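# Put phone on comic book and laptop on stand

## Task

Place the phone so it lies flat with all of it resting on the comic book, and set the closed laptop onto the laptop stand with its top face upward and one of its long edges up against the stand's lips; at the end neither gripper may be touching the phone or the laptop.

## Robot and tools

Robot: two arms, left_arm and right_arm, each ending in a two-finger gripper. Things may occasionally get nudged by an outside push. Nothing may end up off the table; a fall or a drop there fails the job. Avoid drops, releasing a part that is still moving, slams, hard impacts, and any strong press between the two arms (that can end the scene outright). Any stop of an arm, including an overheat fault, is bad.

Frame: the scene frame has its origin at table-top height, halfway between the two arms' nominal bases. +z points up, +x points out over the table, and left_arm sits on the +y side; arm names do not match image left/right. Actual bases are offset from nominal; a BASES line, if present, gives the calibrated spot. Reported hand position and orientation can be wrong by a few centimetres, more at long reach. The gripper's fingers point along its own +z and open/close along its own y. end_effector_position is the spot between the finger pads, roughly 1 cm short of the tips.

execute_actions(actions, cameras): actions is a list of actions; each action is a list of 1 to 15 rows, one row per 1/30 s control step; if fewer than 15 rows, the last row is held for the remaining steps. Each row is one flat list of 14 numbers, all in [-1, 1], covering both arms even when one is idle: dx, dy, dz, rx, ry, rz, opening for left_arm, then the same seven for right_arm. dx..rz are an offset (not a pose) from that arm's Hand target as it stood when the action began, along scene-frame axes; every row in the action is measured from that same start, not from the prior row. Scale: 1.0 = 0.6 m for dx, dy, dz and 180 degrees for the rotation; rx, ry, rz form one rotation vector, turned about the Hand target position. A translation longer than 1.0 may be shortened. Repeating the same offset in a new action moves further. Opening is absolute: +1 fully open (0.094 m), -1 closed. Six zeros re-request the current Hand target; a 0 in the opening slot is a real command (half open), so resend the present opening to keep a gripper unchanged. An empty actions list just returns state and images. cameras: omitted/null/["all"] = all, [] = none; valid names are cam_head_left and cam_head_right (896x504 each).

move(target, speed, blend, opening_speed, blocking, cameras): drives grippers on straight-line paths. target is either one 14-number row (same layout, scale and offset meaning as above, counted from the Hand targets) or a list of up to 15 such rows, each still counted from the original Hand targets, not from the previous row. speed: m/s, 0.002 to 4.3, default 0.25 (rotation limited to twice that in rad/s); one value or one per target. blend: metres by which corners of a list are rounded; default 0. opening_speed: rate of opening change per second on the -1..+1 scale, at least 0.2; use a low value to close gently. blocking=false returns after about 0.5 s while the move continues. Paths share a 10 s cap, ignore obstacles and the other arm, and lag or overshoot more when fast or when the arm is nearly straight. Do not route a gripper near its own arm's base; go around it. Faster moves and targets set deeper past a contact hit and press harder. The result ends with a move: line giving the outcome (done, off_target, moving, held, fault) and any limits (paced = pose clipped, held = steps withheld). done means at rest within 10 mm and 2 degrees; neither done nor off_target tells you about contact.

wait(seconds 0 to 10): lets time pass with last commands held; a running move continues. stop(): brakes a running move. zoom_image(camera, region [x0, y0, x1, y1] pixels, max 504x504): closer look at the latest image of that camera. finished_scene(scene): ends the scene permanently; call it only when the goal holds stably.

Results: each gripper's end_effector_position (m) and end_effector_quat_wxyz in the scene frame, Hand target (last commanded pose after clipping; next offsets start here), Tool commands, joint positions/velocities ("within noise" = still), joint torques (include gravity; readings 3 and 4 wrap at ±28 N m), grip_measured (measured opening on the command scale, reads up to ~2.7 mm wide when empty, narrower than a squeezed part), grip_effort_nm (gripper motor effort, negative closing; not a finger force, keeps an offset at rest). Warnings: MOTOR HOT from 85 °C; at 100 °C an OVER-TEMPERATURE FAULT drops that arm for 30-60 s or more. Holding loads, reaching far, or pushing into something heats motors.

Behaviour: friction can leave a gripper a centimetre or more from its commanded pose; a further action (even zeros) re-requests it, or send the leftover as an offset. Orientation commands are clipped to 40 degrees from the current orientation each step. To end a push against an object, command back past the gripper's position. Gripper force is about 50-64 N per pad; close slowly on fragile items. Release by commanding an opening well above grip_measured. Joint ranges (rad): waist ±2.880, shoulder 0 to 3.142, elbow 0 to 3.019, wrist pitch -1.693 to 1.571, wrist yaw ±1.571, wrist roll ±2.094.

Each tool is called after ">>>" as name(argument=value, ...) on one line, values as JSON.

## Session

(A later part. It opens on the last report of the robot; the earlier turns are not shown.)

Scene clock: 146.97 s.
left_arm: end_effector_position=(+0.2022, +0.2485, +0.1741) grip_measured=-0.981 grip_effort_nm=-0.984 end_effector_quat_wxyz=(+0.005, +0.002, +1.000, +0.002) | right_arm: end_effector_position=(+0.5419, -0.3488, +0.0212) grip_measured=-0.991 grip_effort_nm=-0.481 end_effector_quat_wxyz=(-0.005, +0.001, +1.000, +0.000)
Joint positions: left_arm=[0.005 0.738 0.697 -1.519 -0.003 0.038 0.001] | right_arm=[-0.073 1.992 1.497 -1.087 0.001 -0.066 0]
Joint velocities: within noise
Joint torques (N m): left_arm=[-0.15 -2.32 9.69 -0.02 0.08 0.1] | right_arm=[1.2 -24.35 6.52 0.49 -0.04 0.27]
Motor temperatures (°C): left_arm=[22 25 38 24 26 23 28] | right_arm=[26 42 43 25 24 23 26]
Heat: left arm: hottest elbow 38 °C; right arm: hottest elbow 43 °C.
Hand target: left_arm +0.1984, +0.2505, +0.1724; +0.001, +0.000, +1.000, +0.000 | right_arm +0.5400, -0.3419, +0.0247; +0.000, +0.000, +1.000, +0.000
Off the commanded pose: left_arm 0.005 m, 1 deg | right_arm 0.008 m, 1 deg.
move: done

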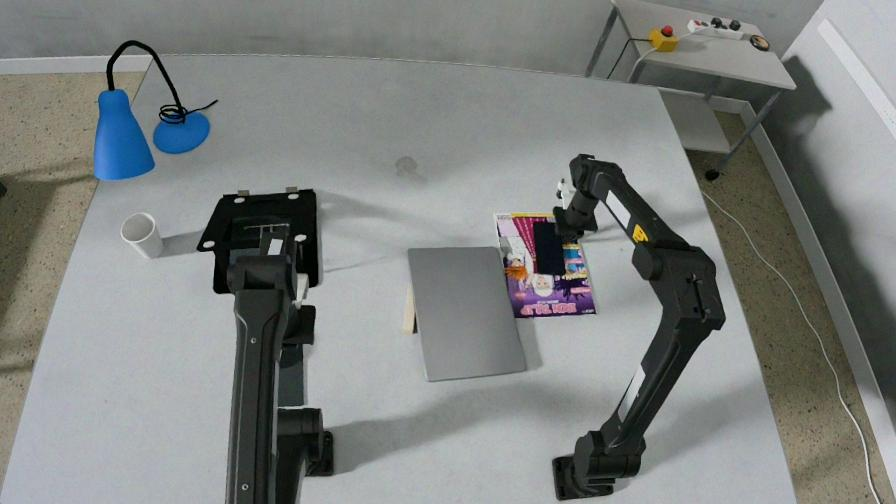

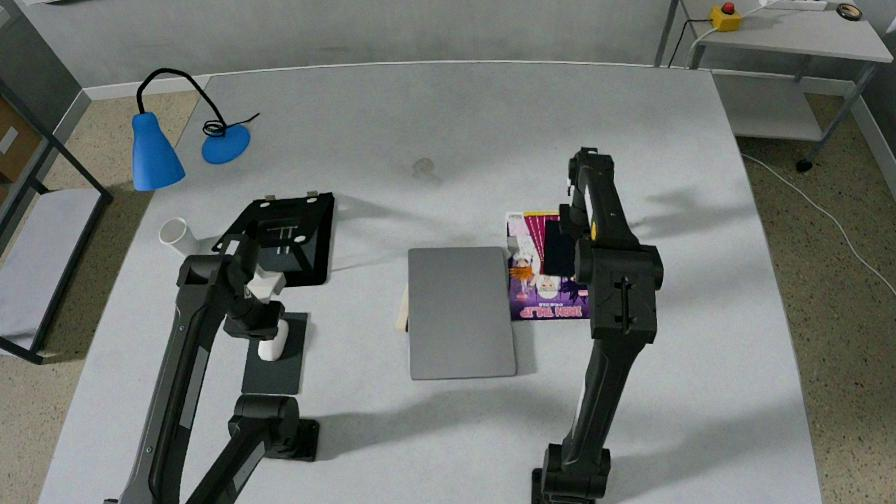

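>>> move(target=[[0.1,-0.1,0.0,0,0,0,-1,0.0,-0.1,0.02,0,0,0,-1],[0.56,-0.41,0.0,0,0,0,-1,-0.1,-0.3,0.25,0,0,0,-1]], speed=[0.15,0.4])

>>> zoom_image(camera="cam_head_left", region=[370, 180, 620, 400])

>>> zoom_image(camera="cam_head_right", region=[370, 180, 620, 400])

Scene clock: 175.23 s.
left_arm: end_effector_position=(+0.5174, +0.0176, +0.1526) grip_measured=-0.981 grip_effort_nm=-0.979 end_effector_quat_wxyz=(-0.022, +0.000, +1.000, +0.008) | right_arm: end_effector_position=(+0.4656, -0.5135, +0.1532) grip_measured=-0.991 grip_effort_nm=-0.486 end_effector_quat_wxyz=(-0.022, +0.001, +1.000, +0.008)
Joint positions: left_arm=[-0.46 1.804 1.579 -1.393 0.003 -0.432 0.001] | right_arm=[-0.395 1.8 1.576 -1.393 0.002 -0.388 0]
Joint velocities: within noise
Joint torques (N m): left_arm=[-2.67 -17.61 15.73 -0.08 -0.18 -0.06] | right_arm=[0.03 -20.89 12.53 -0.35 -0.06 0.08]
Motor temperatures (°C): left_arm=[22 25 38 24 26 23 29] | right_arm=[26 43 41 25 24 23 26]
Heat: left arm: hottest elbow 38 °C; right arm: hottest shoulder 43 °C.
Hand target: left_arm +0.5343, +0.0043, +0.1724; +0.000, +0.000, +1.000, +0.000 | right_arm +0.4800, -0.5220, +0.1748; +0.000, +0.000, +1.000, +0.000
Off the commanded pose: left_arm 0.029 m, 3 deg | right_arm 0.027 m, 3 deg.
move: off_target (left_arm, right_arm)

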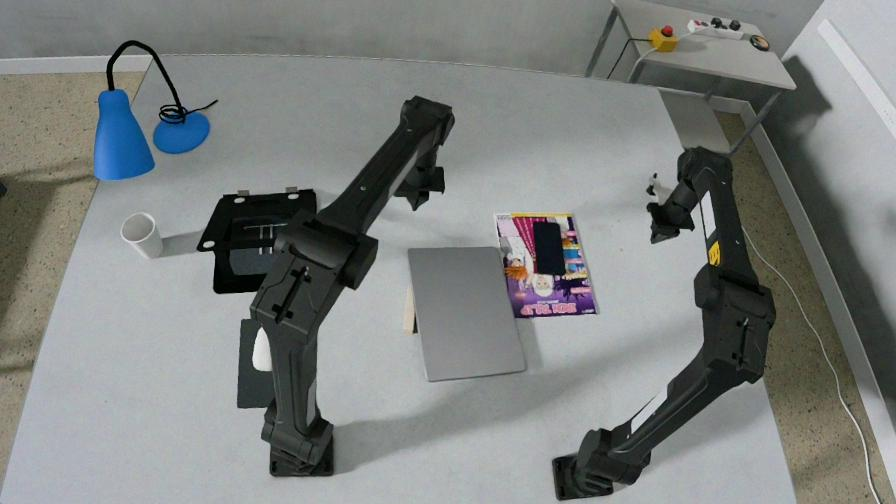

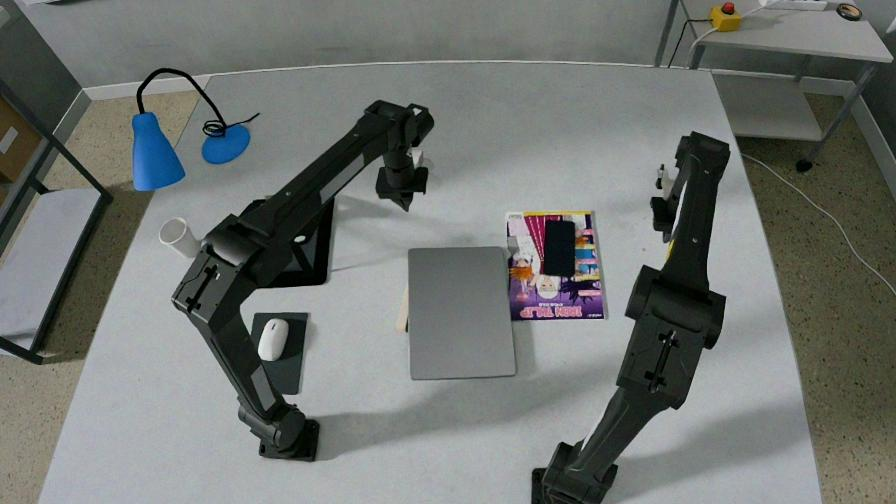

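Scaled by 2.016.

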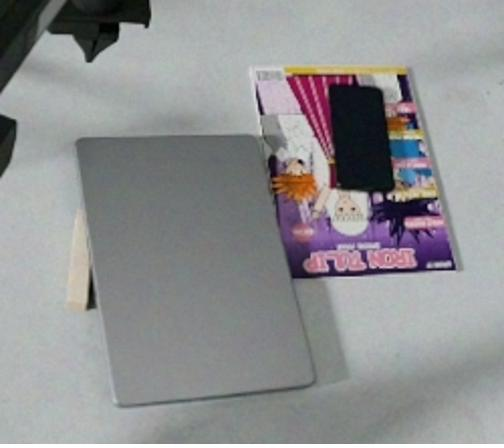

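Scaled by 2.016.

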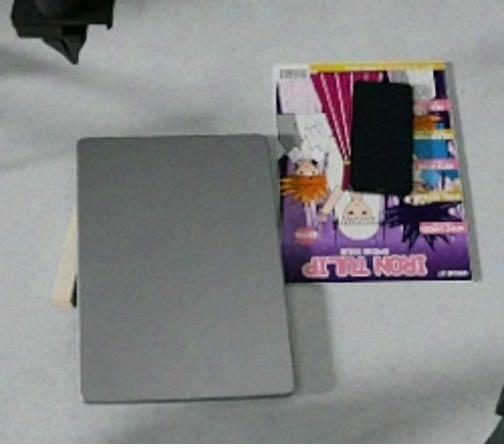

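>>> move(target=[[0.06,0.0,-0.1,0,0,0,-1,0,0,0,0,0,0,-1],[0.06,0.0,-0.25,0,0,0,-1,0,0,0,0,0,0,-1],[-0.25,0.02,-0.255,0,0,0,-1,0,0,0,0,0,0,-1]], speed=[0.15,0.15,0.12])

>>> zoom_image(camera="cam_head_left", region=[370, 180, 620, 420])

>>> zoom_image(camera="cam_head_right", region=[370, 180, 620, 420])

Scene clock: 184.17 s.
left_arm: end_effector_position=(+0.3987, +0.0264, +0.0168) grip_measured=-0.981 grip_effort_nm=-0.979 end_effector_quat_wxyz=(+0.002, -0.011, +1.000, +0.005) | right_arm: end_effector_position=(+0.4655, -0.5135, +0.1532) grip_measured=-0.991 grip_effort_nm=-0.481 end_effector_quat_wxyz=(-0.022, +0.001, +1.000, +0.008)
Joint positions: left_arm=[-0.563 1.673 1.002 -0.9 -0.01 -0.556 0.001] | right_arm=[-0.395 1.8 1.576 -1.394 0.002 -0.388 0]
Joint velocities: within noise
Joint torques (N m): left_arm=[-3.78 -16.03 6.24 0.21 0.3 -0.1] | right_arm=[0.03 -21.13 12.51 -0.29 -0.05 0.09]
Motor temperatures (°C): left_arm=[22 26 38 24 26 23 29] | right_arm=[26 43 42 25 24 23 26]
Heat: left arm: hottest elbow 38 °C; right arm: hottest shoulder 43 °C.
Hand target: left_arm +0.3844, +0.0164, +0.0195; +0.001, +0.000, +1.000, +0.000 | right_arm +0.4799, -0.5220, +0.1748; +0.000, +0.000, +1.000, +0.000
Off the commanded pose: left_arm 0.018 m, 1 deg | right_arm 0.027 m, 3 deg.
move: off_target (left_arm, right_arm)

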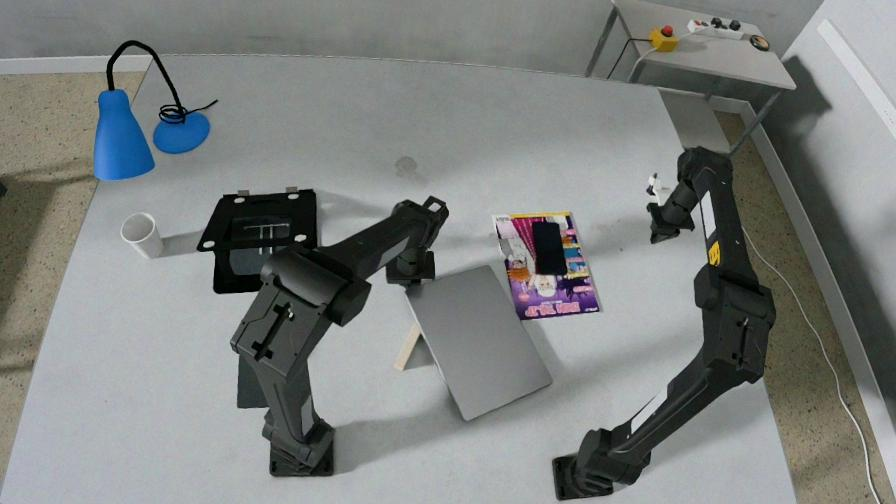

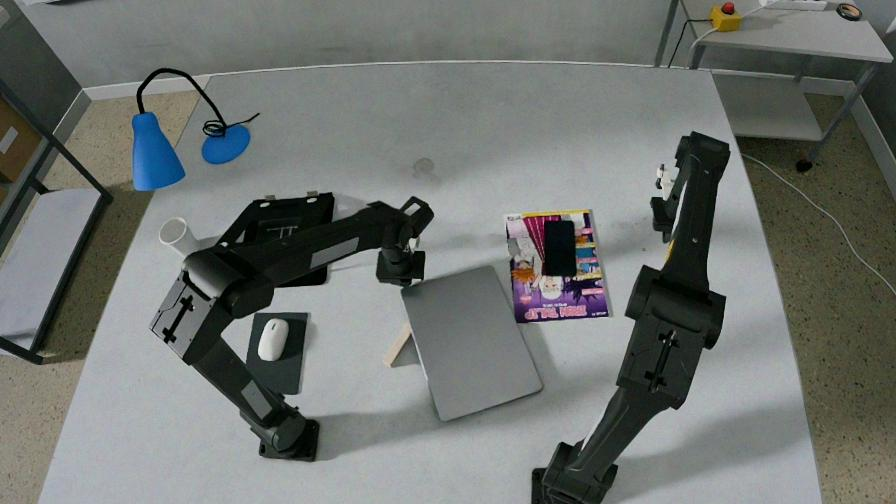

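Scaled by 2.016.

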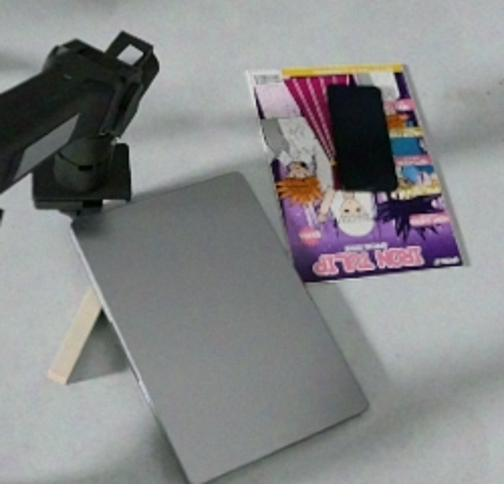

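Scaled by 2.016.

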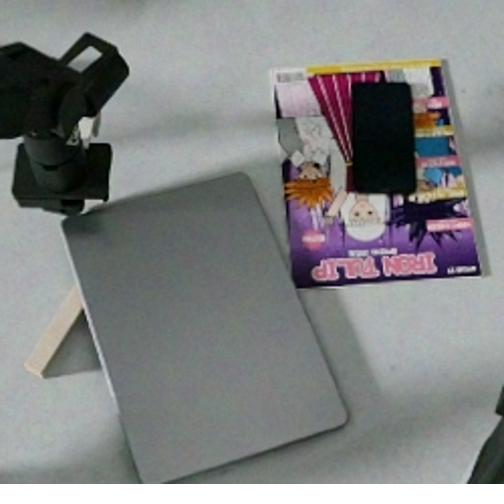

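>>> move(target=[[0.03,0.0,0.17,0,0,0,-1,0,0,0,0,0,0,-1],[-0.3,0.05,0.2,0,0,0,-1,0,0,0,0,0,0,-1],[-0.46,-0.03,0.2,0,0,0,-1,0,0,0,0,0,0,-1]], speed=[0.2,0.3,0.25])

>>> zoom_image(camera="cam_head_left", region=[370, 280, 590, 440])

>>> zoom_image(camera="cam_head_right", region=[350, 280, 570, 440])

Scene clock: 192.50 s.
left_arm: end_effector_position=(+0.1114, -0.0005, +0.1382) grip_measured=-0.981 grip_effort_nm=-0.984 end_effector_quat_wxyz=(+0.000, -0.002, +1.000, -0.002) | right_arm: end_effector_position=(+0.4655, -0.5135, +0.1532) grip_measured=-0.991 grip_effort_nm=-0.476 end_effector_quat_wxyz=(-0.022, +0.001, +1.000, +0.008)
Joint positions: left_arm=[-1.276 1.04 0.755 -1.281 0.002 -1.252 0.001] | right_arm=[-0.395 1.8 1.576 -1.394 0.002 -0.388 0]
Joint velocities: within noise
Joint torques (N m): left_arm=[-2.43 -6.12 10.09 0.16 -0.21 -0.07] | right_arm=[0.03 -21.07 12.51 -0.27 -0.06 0.09]
Motor temperatures (°C): left_arm=[22 26 37 24 26 23 29] | right_arm=[26 43 43 25 24 23 26]
Heat: left arm: hottest elbow 37 °C; right arm: hottest shoulder 43 °C.
Hand target: left_arm +0.1083, -0.0015, +0.1394; +0.000, +0.000, +1.000, +0.000 | right_arm +0.4799, -0.5220, +0.1748; +0.000, +0.000, +1.000, +0.000
Off the commanded pose: left_arm 0.003 m, 0 deg | right_arm 0.027 m, 3 deg.
move: off_target (right_arm)

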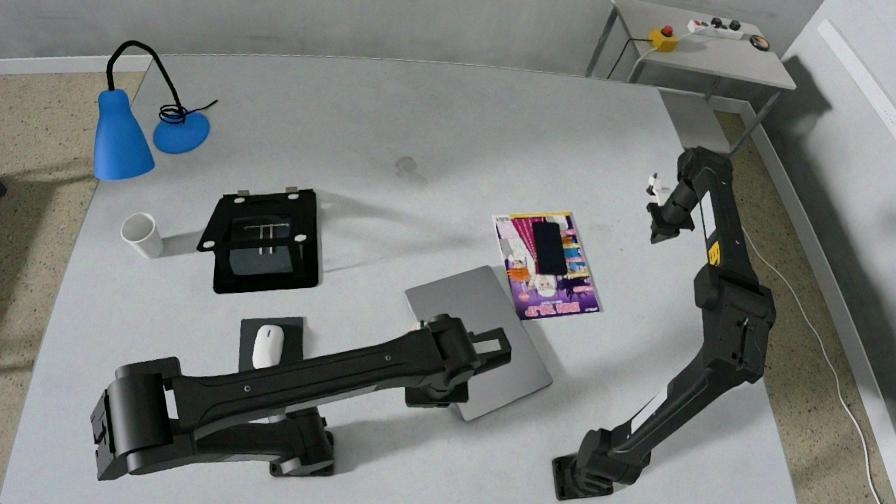

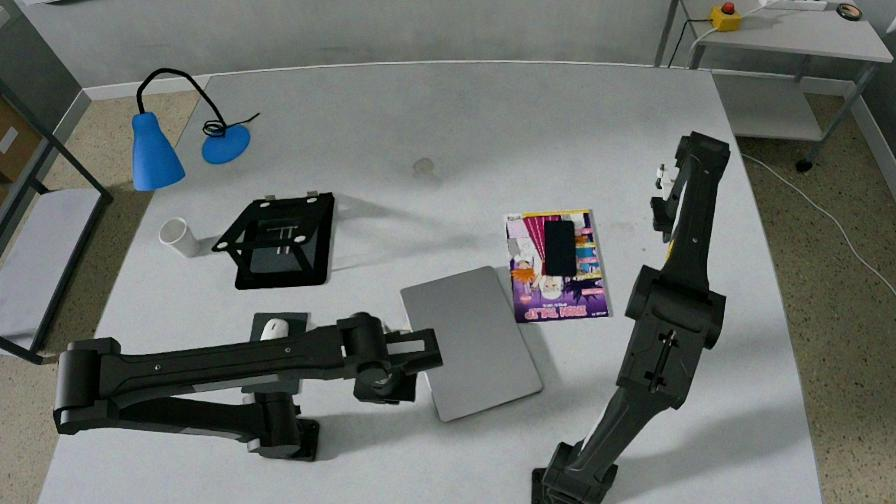

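Scaled by 2.291.

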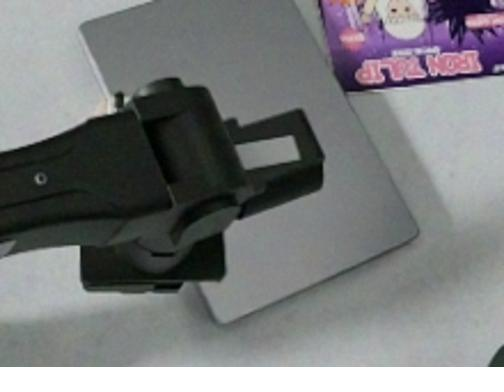

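Scaled by 2.291.

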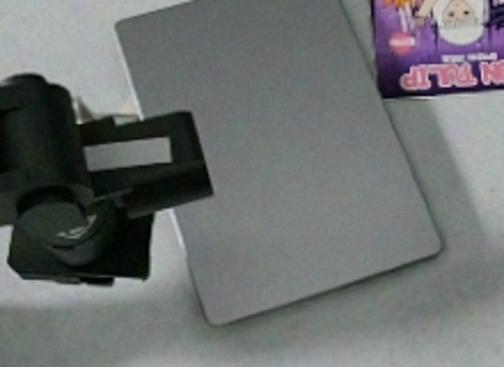

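>>> move(target=[[0.0,0.01,-0.1,0,0,0,-1,0,0,0,0,0,0,-1],[0.0,0.01,-0.205,0,0,0,-1,0,0,0,0,0,0,-1],[0.06,-0.12,-0.205,0,0,0,-1,0,0,0,0,0,0,-1],[0.17,-0.24,-0.205,0,0,0,-1,0,0,0,0,0,0,-1]], speed=[0.2,0.12,0.12,0.12])

>>> zoom_image(camera="cam_head_left", region=[370, 200, 620, 420])

>>> zoom_image(camera="cam_head_right", region=[350, 200, 620, 420])

Scene clock: 199.27 s.
left_arm: end_effector_position=(+0.1849, -0.1135, +0.0109) grip_measured=-0.981 grip_effort_nm=-0.969 end_effector_quat_wxyz=(-0.013, +0.005, +0.999, +0.028) | right_arm: end_effector_position=(+0.4655, -0.5135, +0.1532) grip_measured=-0.991 grip_effort_nm=-0.486 end_effector_quat_wxyz=(-0.022, +0.001, +1.000, +0.008)
Joint positions: left_arm=[-1.189 1.633 0.927 -0.927 0.002 -1.15 0.001] | right_arm=[-0.395 1.8 1.576 -1.394 0.002 -0.388 0]
Joint velocities: within noise
Joint torques (N m): left_arm=[-0.15 -10.93 14.52 1.11 -0.22 0.12] | right_arm=[0.03 -21.07 12.51 -0.28 -0.06 0.09]
Motor temperatures (°C): left_arm=[22 26 37 24 26 23 29] | right_arm=[26 43 44 25 24 23 26]
Heat: left arm: hottest elbow 37 °C; right arm: hottest elbow 44 °C.
Hand target: left_arm +0.2105, -0.1456, +0.0165; +0.001, +0.000, +1.000, +0.000 | right_arm +0.4799, -0.5220, +0.1748; +0.000, +0.000, +1.000, +0.000
Off the commanded pose: left_arm 0.041 m, 4 deg | right_arm 0.027 m, 3 deg.
move: off_target (left_arm, right_arm)

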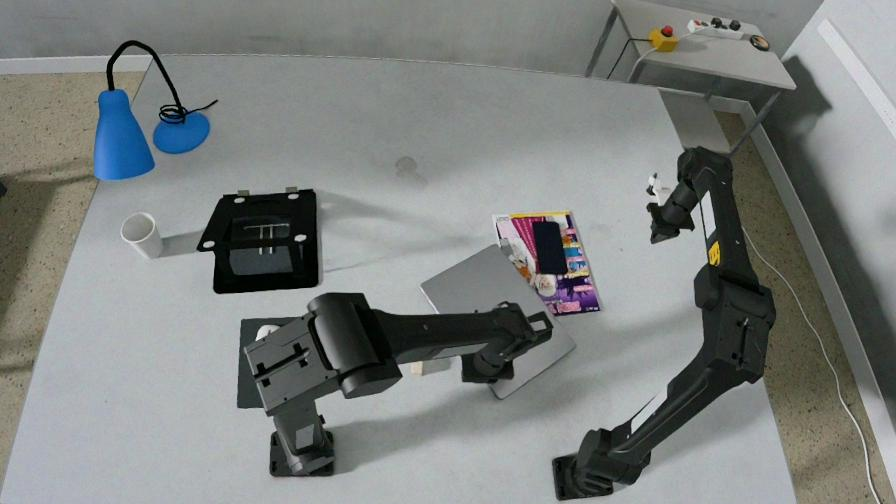

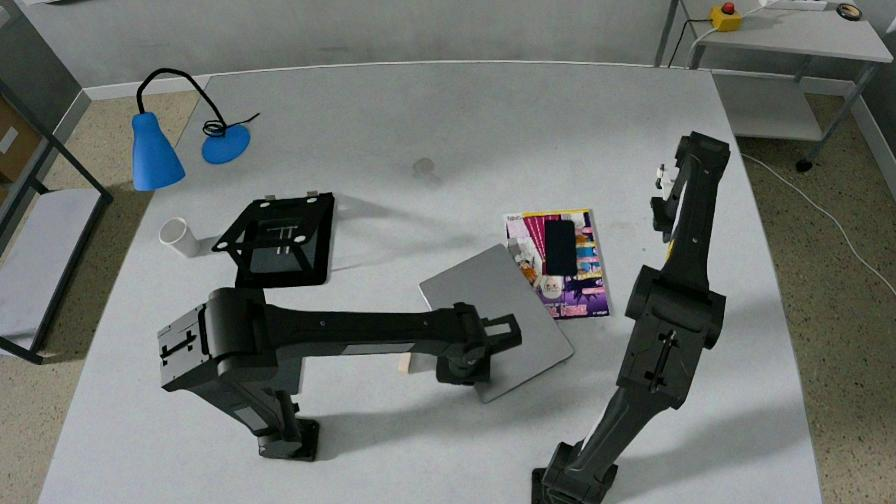

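Scaled by 2.016.

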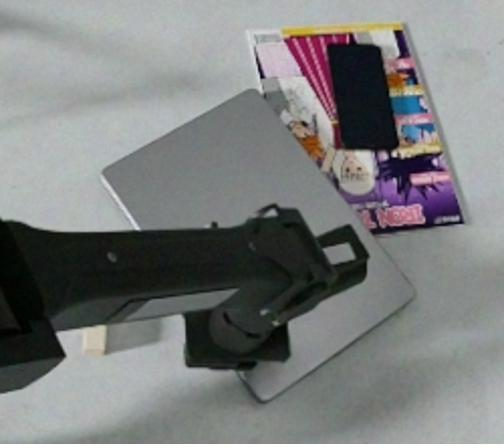

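Scaled by 1.867.

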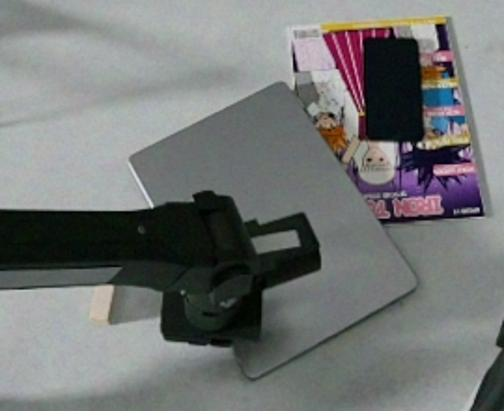

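>>> move(target=[[-0.08,0.1,0.0,0,0,0,-1,0,0,0,0,0,0,-1],[-0.1,0.3,0.25,0,0,0,0.6,0,0,0,0,0,0,-1]], speed=0.25)

>>> zoom_image(camera="cam_head_left", region=[390, 240, 600, 420])

>>> zoom_image(camera="cam_head_right", region=[390, 240, 600, 420])

>>> zoom_image(camera="cam_head_right", region=[390, 300, 490, 400])

Scene clock: 208.50 s.
left_arm: end_effector_position=(+0.1428, +0.0402, +0.1522) grip_measured=+0.597 grip_effort_nm=0.125 end_effector_quat_wxyz=(-0.008, +0.002, +1.000, +0.014) | right_arm: end_effector_position=(+0.4655, -0.5135, +0.1532) grip_measured=-0.991 grip_effort_nm=-0.481 end_effector_quat_wxyz=(-0.022, +0.001, +1.000, +0.008)
Joint positions: left_arm=[-1.092 0.979 0.755 -1.379 0 -1.059 0.075] | right_arm=[-0.395 1.8 1.576 -1.394 0.002 -0.388 0]
Joint velocities: within noise
Joint torques (N m): left_arm=[0.26 -5.6 12.89 0.05 -0.17 0.06] | right_arm=[0.09 -21.07 12.52 -0.28 -0.06 0.09]
Motor temperatures (°C): left_arm=[22 26 39 24 26 23 29] | right_arm=[26 43 45 25 24 23 26]
Heat: left arm: hottest elbow 39 °C; right arm: hottest elbow 45 °C.
Hand target: left_arm +0.1505, +0.0344, +0.1665; +0.001, +0.000, +1.000, +0.000 | right_arm +0.4799, -0.5220, +0.1748; +0.000, +0.000, +1.000, +0.000
Off the commanded pose: left_arm 0.017 m, 2 deg | right_arm 0.027 m, 3 deg.
move: off_target (left_arm, right_arm); target 2's new opening was sent with left_arm's hand 0.017 m and 2 deg from that target

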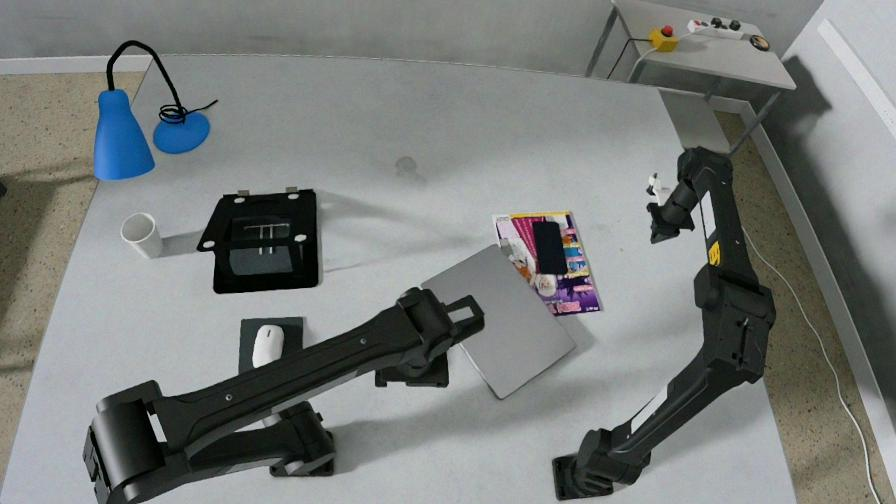

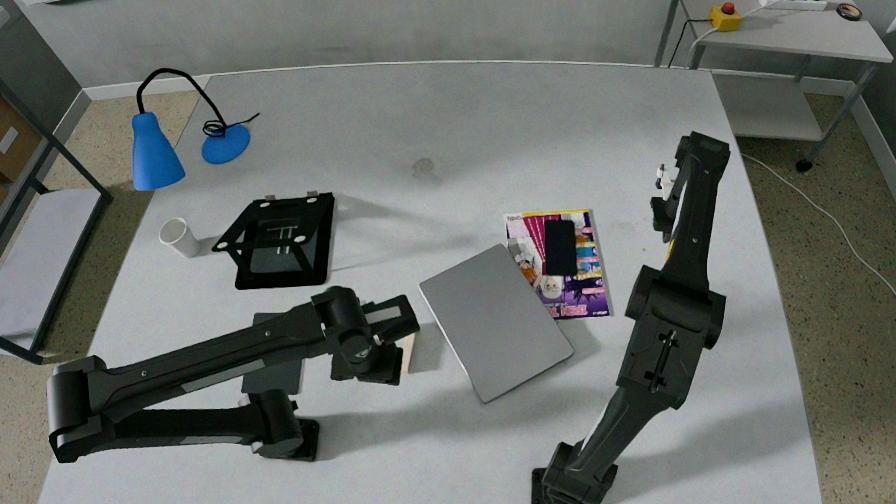

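Scaled by 2.400.

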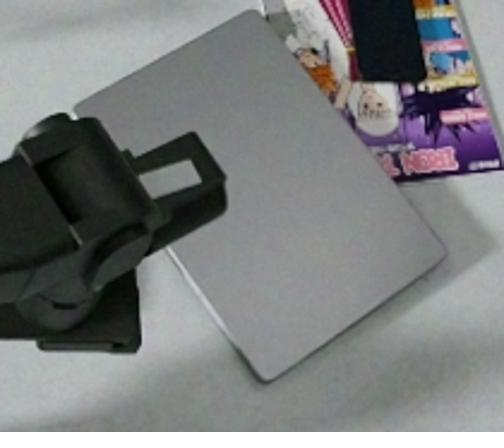

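Scaled by 2.400.

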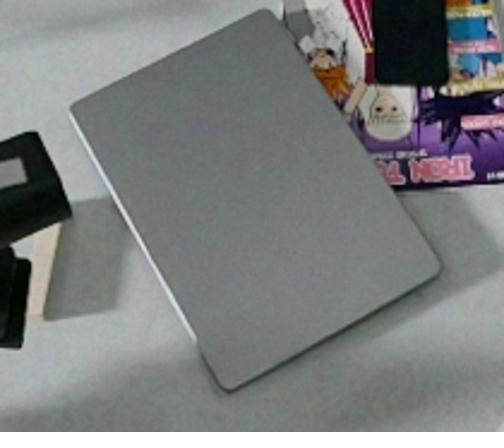

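Scaled by 5.040.

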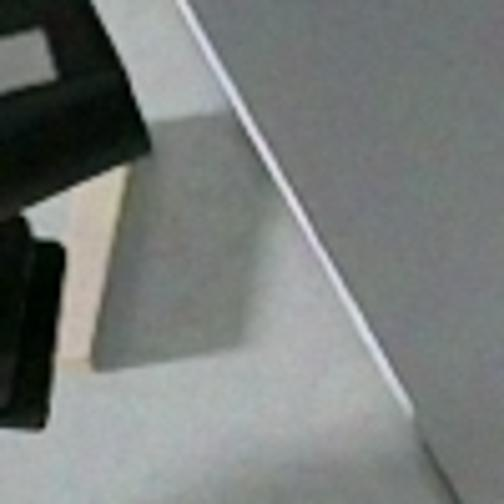

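>>> move(target=[[-0.02,0.1,0.05,0,0,0,0.3,0,0,0,0,0,0,-1],[0.05,0.0,-0.05,0.113,-0.383,-0.737,0.3,-0.17,0.345,-0.1,0,0,0,-1]], speed=0.35)

>>> zoom_image(camera="cam_head_left", region=[370, 200, 620, 420])

>>> zoom_image(camera="cam_head_right", region=[350, 200, 620, 420])

Scene clock: 239.77 s.
left_arm: end_effector_position=(+0.1765, +0.0341, +0.1378) grip_measured=+0.302 grip_effort_nm=-0.081 end_effector_quat_wxyz=(+0.440, +0.853, +0.251, +0.124) | right_arm: end_effector_position=(+0.3810, -0.3197, +0.1144) grip_measured=-0.991 grip_effort_nm=-0.481 end_effector_quat_wxyz=(-0.005, +0.001, +1.000, +0.000)
Joint positions: left_arm=[-0.926 0.26 0.228 -0.592 0.091 1.625 0.061] | right_arm=[-0.029 1.499 1.088 -1.169 0 -0.021 0]
Joint velocities: within noise
Joint torques (N m): left_arm=[-0.5 1.73 10.84 2.33 0.21 0.06] | right_arm=[1.14 -15.97 6.9 0.49 0 0.22]
Motor temperatures (°C): left_arm=[22 25 38 24 26 23 28] | right_arm=[26 43 47 25 24 23 26]
Heat: left arm: hottest elbow 38 °C; right arm: hottest elbow 47 °C.
Hand target: left_arm +0.1804, +0.0344, +0.1365; +0.442, +0.851, +0.251, +0.130 | right_arm +0.3780, -0.3149, +0.1149; +0.000, +0.000, +1.000, +0.000
Off the commanded pose: left_arm 0.004 m, 1 deg | right_arm 0.006 m, 1 deg.
move: done

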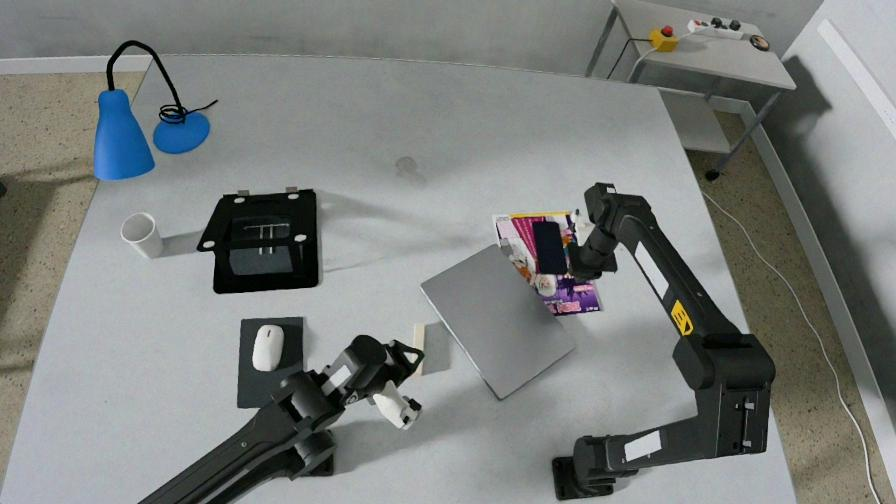

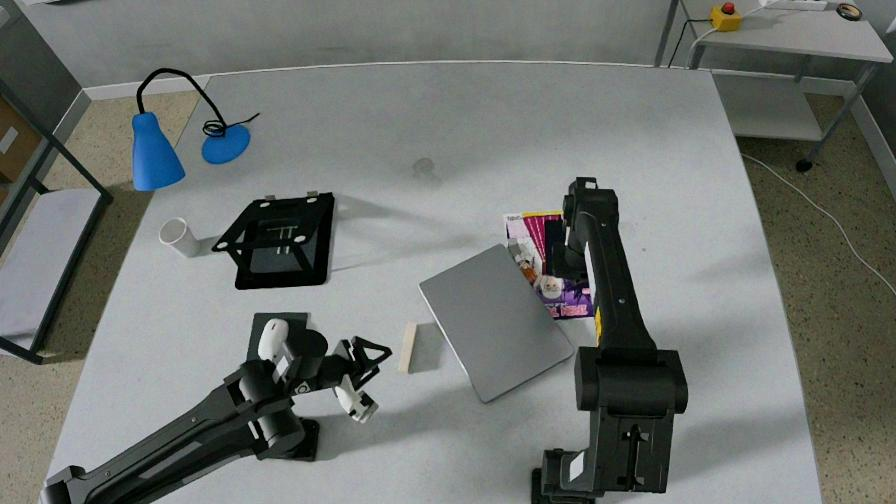

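Scaled by 2.016.

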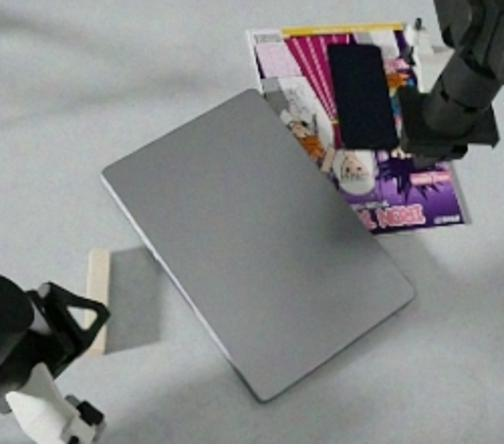

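Scaled by 1.867.

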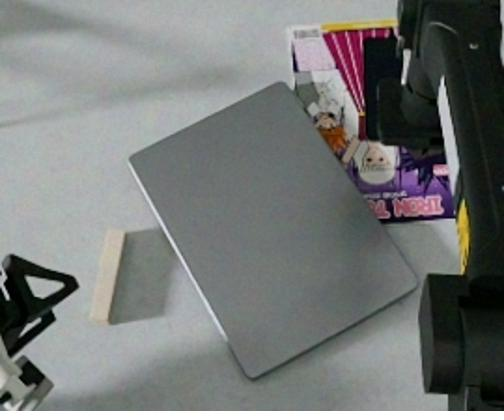

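>>> move(target=[[0.25,0.076,0,0,0,0,0.3,0,0.075,0,0,0,0,-1],[0.25,0.076,-0.168,0,0,0,0.3,0,0.075,-0.14,0,0,0,-1]], speed=[0.3,0.15])

>>> zoom_image(camera="cam_head_left", region=[370, 200, 620, 420])

>>> zoom_image(camera="cam_head_right", region=[350, 200, 620, 420])

Scene clock: 254.03 s.
left_arm: end_effector_position=(+0.3327, +0.0819, +0.0380) grip_measured=+0.302 grip_effort_nm=-0.085 end_effector_quat_wxyz=(+0.442, +0.846, +0.267, +0.131) | right_arm: end_effector_position=(+0.3817, -0.2739, +0.0428) grip_measured=-0.991 grip_effort_nm=-0.476 end_effector_quat_wxyz=(+0.010, +0.001, +1.000, +0.001)
Joint positions: left_arm=[-0.222 1.261 0.253 0.228 0.615 2.072 0.061] | right_arm=[0.082 1.583 0.97 -0.937 -0.001 0.089 0]
Joint velocities: within noise
Joint torques (N m): left_arm=[-2.14 -5.48 6.19 1.88 0.37 0.03] | right_arm=[1.08 -13.33 6.48 0.59 0.04 0.23]
Motor temperatures (°C): left_arm=[22 25 38 24 26 23 28] | right_arm=[26 41 45 25 24 23 26]
Heat: left arm: hottest elbow 38 °C; right arm: hottest elbow 45 °C.
Hand target: left_arm +0.3304, +0.0800, +0.0357; +0.442, +0.851, +0.251, +0.130 | right_arm +0.3781, -0.2700, +0.0309; +0.000, +0.000, +1.000, +0.000
Off the commanded pose: left_arm 0.004 m, 2 deg | right_arm 0.013 m, 1 deg.
joint sent to its limit (left arm) — joint 6 (wrist roll), upper limit. The joint targets still meet the commanded pose.
move: off_target (right_arm)

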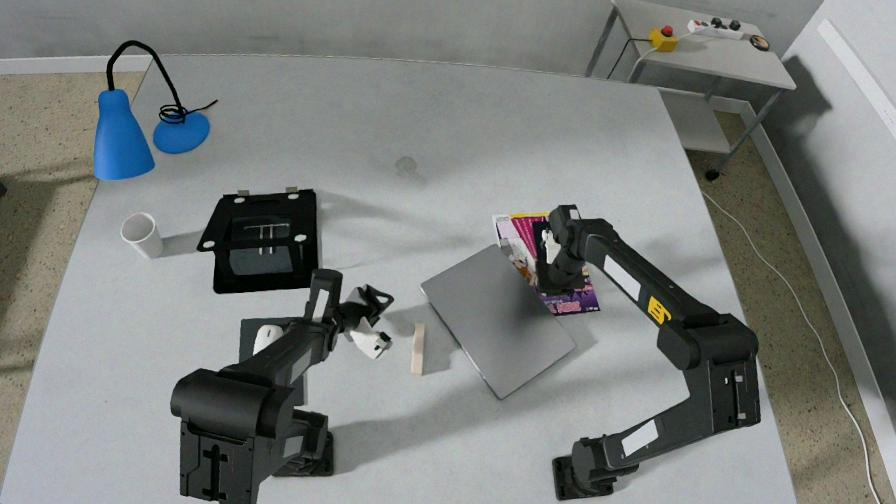

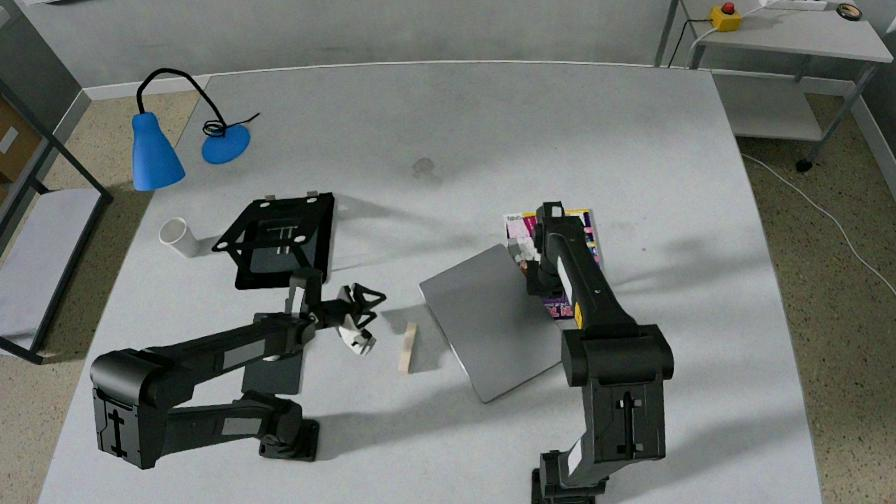

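Scaled by 2.016.

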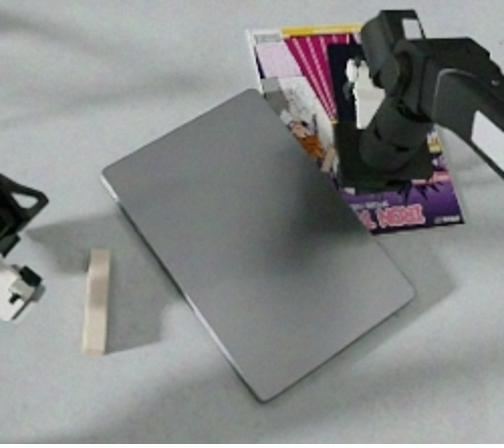

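Scaled by 1.867.

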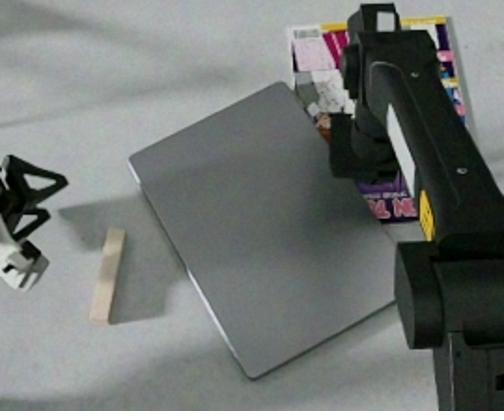

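>>> move(target=[[0.01,-0.15,0.0,0,0,0,0.3,0,0.0,0,0,0,0,-1],[-0.23,-0.15,0.0,0,0,0,0.3,0,0,0,0,0,0,-1]], speed=[0.2,0.15])

>>> zoom_image(camera="cam_head_left", region=[370, 240, 620, 440])

>>> zoom_image(camera="cam_head_right", region=[350, 240, 620, 440])

Scene clock: 261.80 s.
left_arm: end_effector_position=(+0.1969, -0.0094, +0.0356) grip_measured=+0.302 grip_effort_nm=-0.061 end_effector_quat_wxyz=(+0.441, +0.851, +0.252, +0.134) | right_arm: end_effector_position=(+0.3817, -0.2739, +0.0428) grip_measured=-0.991 grip_effort_nm=-0.476 end_effector_quat_wxyz=(+0.010, +0.001, +1.000, +0.001)
Joint positions: left_arm=[-1.014 1.01 0.062 0.335 0.002 1.579 0.061] | right_arm=[0.082 1.583 0.97 -0.937 -0.001 0.089 0]
Joint velocities: within noise
Joint torques (N m): left_arm=[-2.78 -3.96 7.17 1.33 -0.09 -0.21] | right_arm=[1.14 -13.27 6.49 0.59 0.05 0.23]
Motor temperatures (°C): left_arm=[22 25 38 24 26 23 28] | right_arm=[26 40 44 25 24 23 26]
Heat: left arm: hottest elbow 38 °C; right arm: hottest elbow 44 °C.
Hand target: left_arm +0.1924, -0.0100, +0.0358; +0.442, +0.851, +0.251, +0.130 | right_arm +0.3781, -0.2700, +0.0309; +0.000, +0.000, +1.000, +0.000
Off the commanded pose: left_arm 0.005 m, 1 deg | right_arm 0.013 m, 1 deg.
move: off_target (right_arm)

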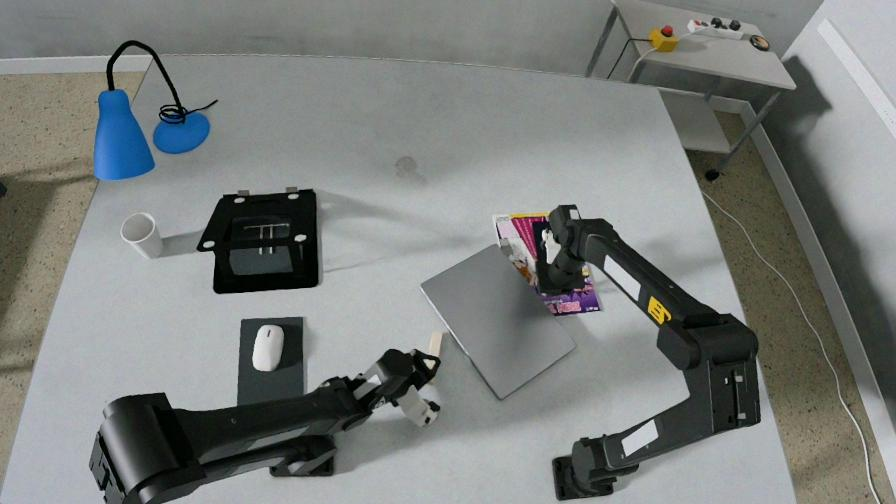

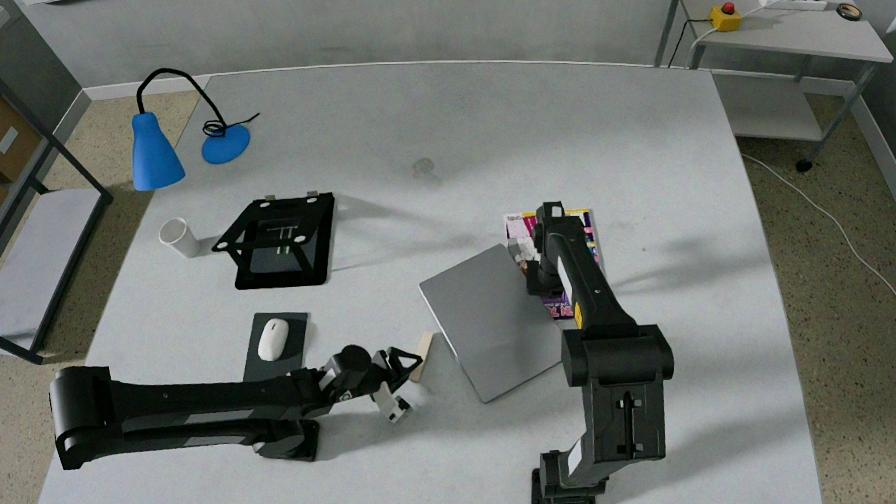

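Scaled by 2.016.

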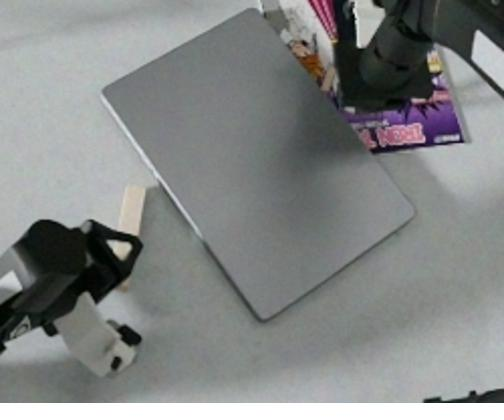

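Scaled by 1.867.

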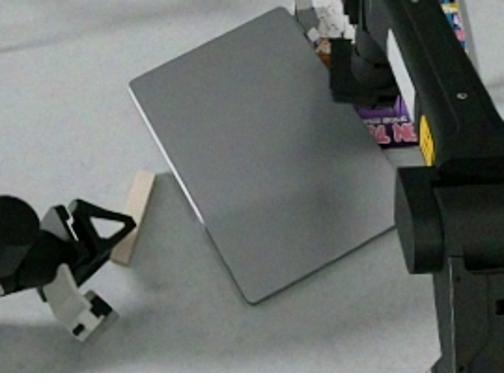

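>>> move(target=[[-0.05,0.05,0.2,-0.05,0.17,0.33,-1,0.0,0,0,0,0,0,-1],[0.0,-0.12,0.2,-0.113,0.383,0.737,-1,0,0,0,0,0,0,-1],[0.0,-0.12,-0.02,-0.113,0.383,0.737,-1,0,0,0,0,0,0,-1],[0.0,0.25,-0.02,-0.113,0.383,0.737,-1,0,0,0,0,0,0,-1]], speed=[0.4,0.5,0.25,0.15])

>>> zoom_image(camera="cam_head_left", region=[330, 240, 600, 440])

Scene clock: 276.87 s.
left_arm: end_effector_position=(+0.1946, +0.1356, +0.0235) grip_measured=-0.981 grip_effort_nm=-0.989 end_effector_quat_wxyz=(+0.003, +0.002, +1.000, +0.001) | right_arm: end_effector_position=(+0.3817, -0.2739, +0.0428) grip_measured=-0.991 grip_effort_nm=-0.481 end_effector_quat_wxyz=(+0.010, +0.001, +1.000, +0.001)
Joint positions: left_arm=[-0.608 1.023 0.41 -0.954 -0.004 -0.576 0.001] | right_arm=[0.082 1.583 0.97 -0.937 -0.001 0.089 0]
Joint velocities: within noise
Joint torques (N m): left_arm=[-0.32 -5.71 7.76 0.08 0.05 0.12] | right_arm=[1.2 -13.27 6.5 0.59 0.04 0.22]
Motor temperatures (°C): left_arm=[22 25 38 24 26 23 28] | right_arm=[26 39 42 25 24 23 26]
Heat: left arm: hottest elbow 38 °C; right arm: hottest elbow 42 °C.
Hand target: left_arm +0.1925, +0.1399, +0.0238; +0.001, +0.000, +1.000, +0.000 | right_arm +0.3781, -0.2700, +0.0309; +0.000, +0.000, +1.000, +0.000
Off the commanded pose: left_arm 0.005 m, 0 deg | right_arm 0.013 m, 1 deg.
move: off_target (right_arm)

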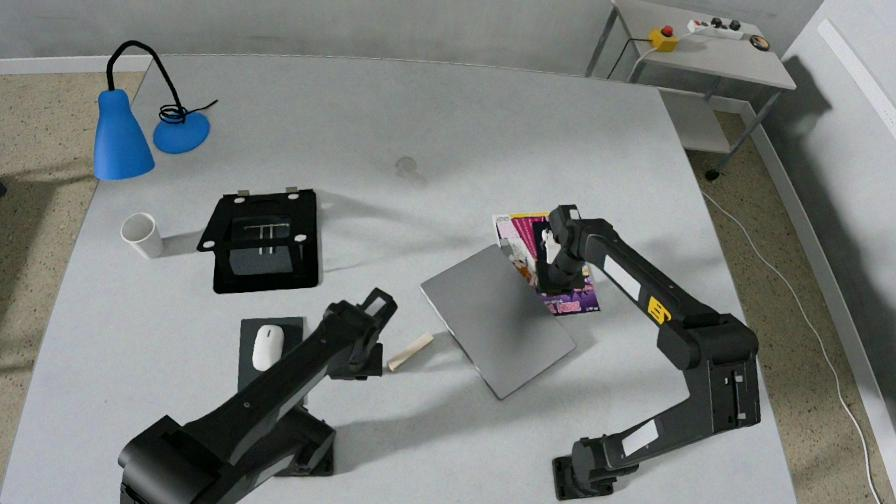

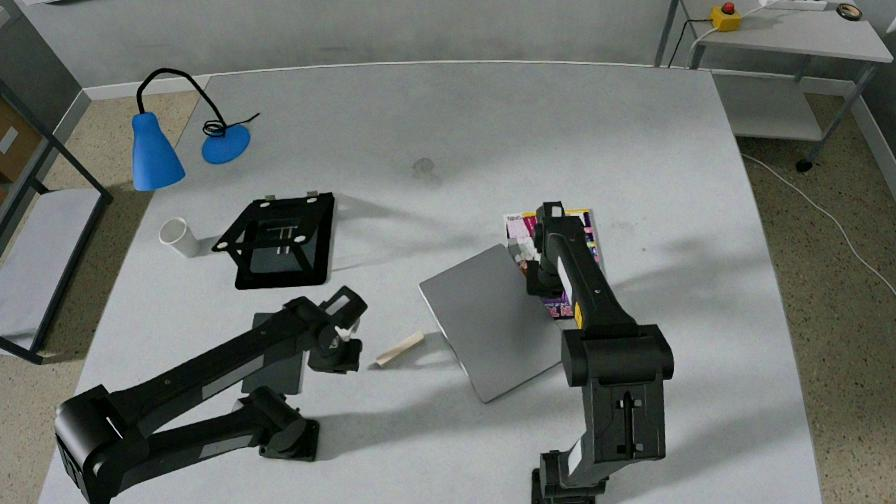

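Scaled by 1.867.

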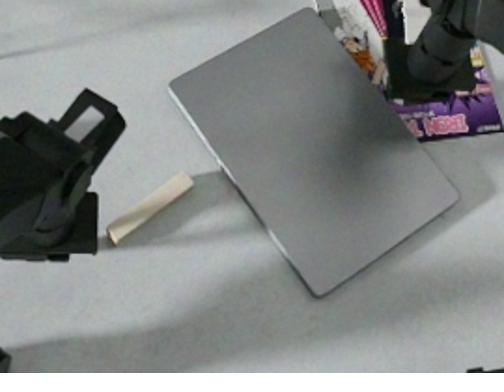

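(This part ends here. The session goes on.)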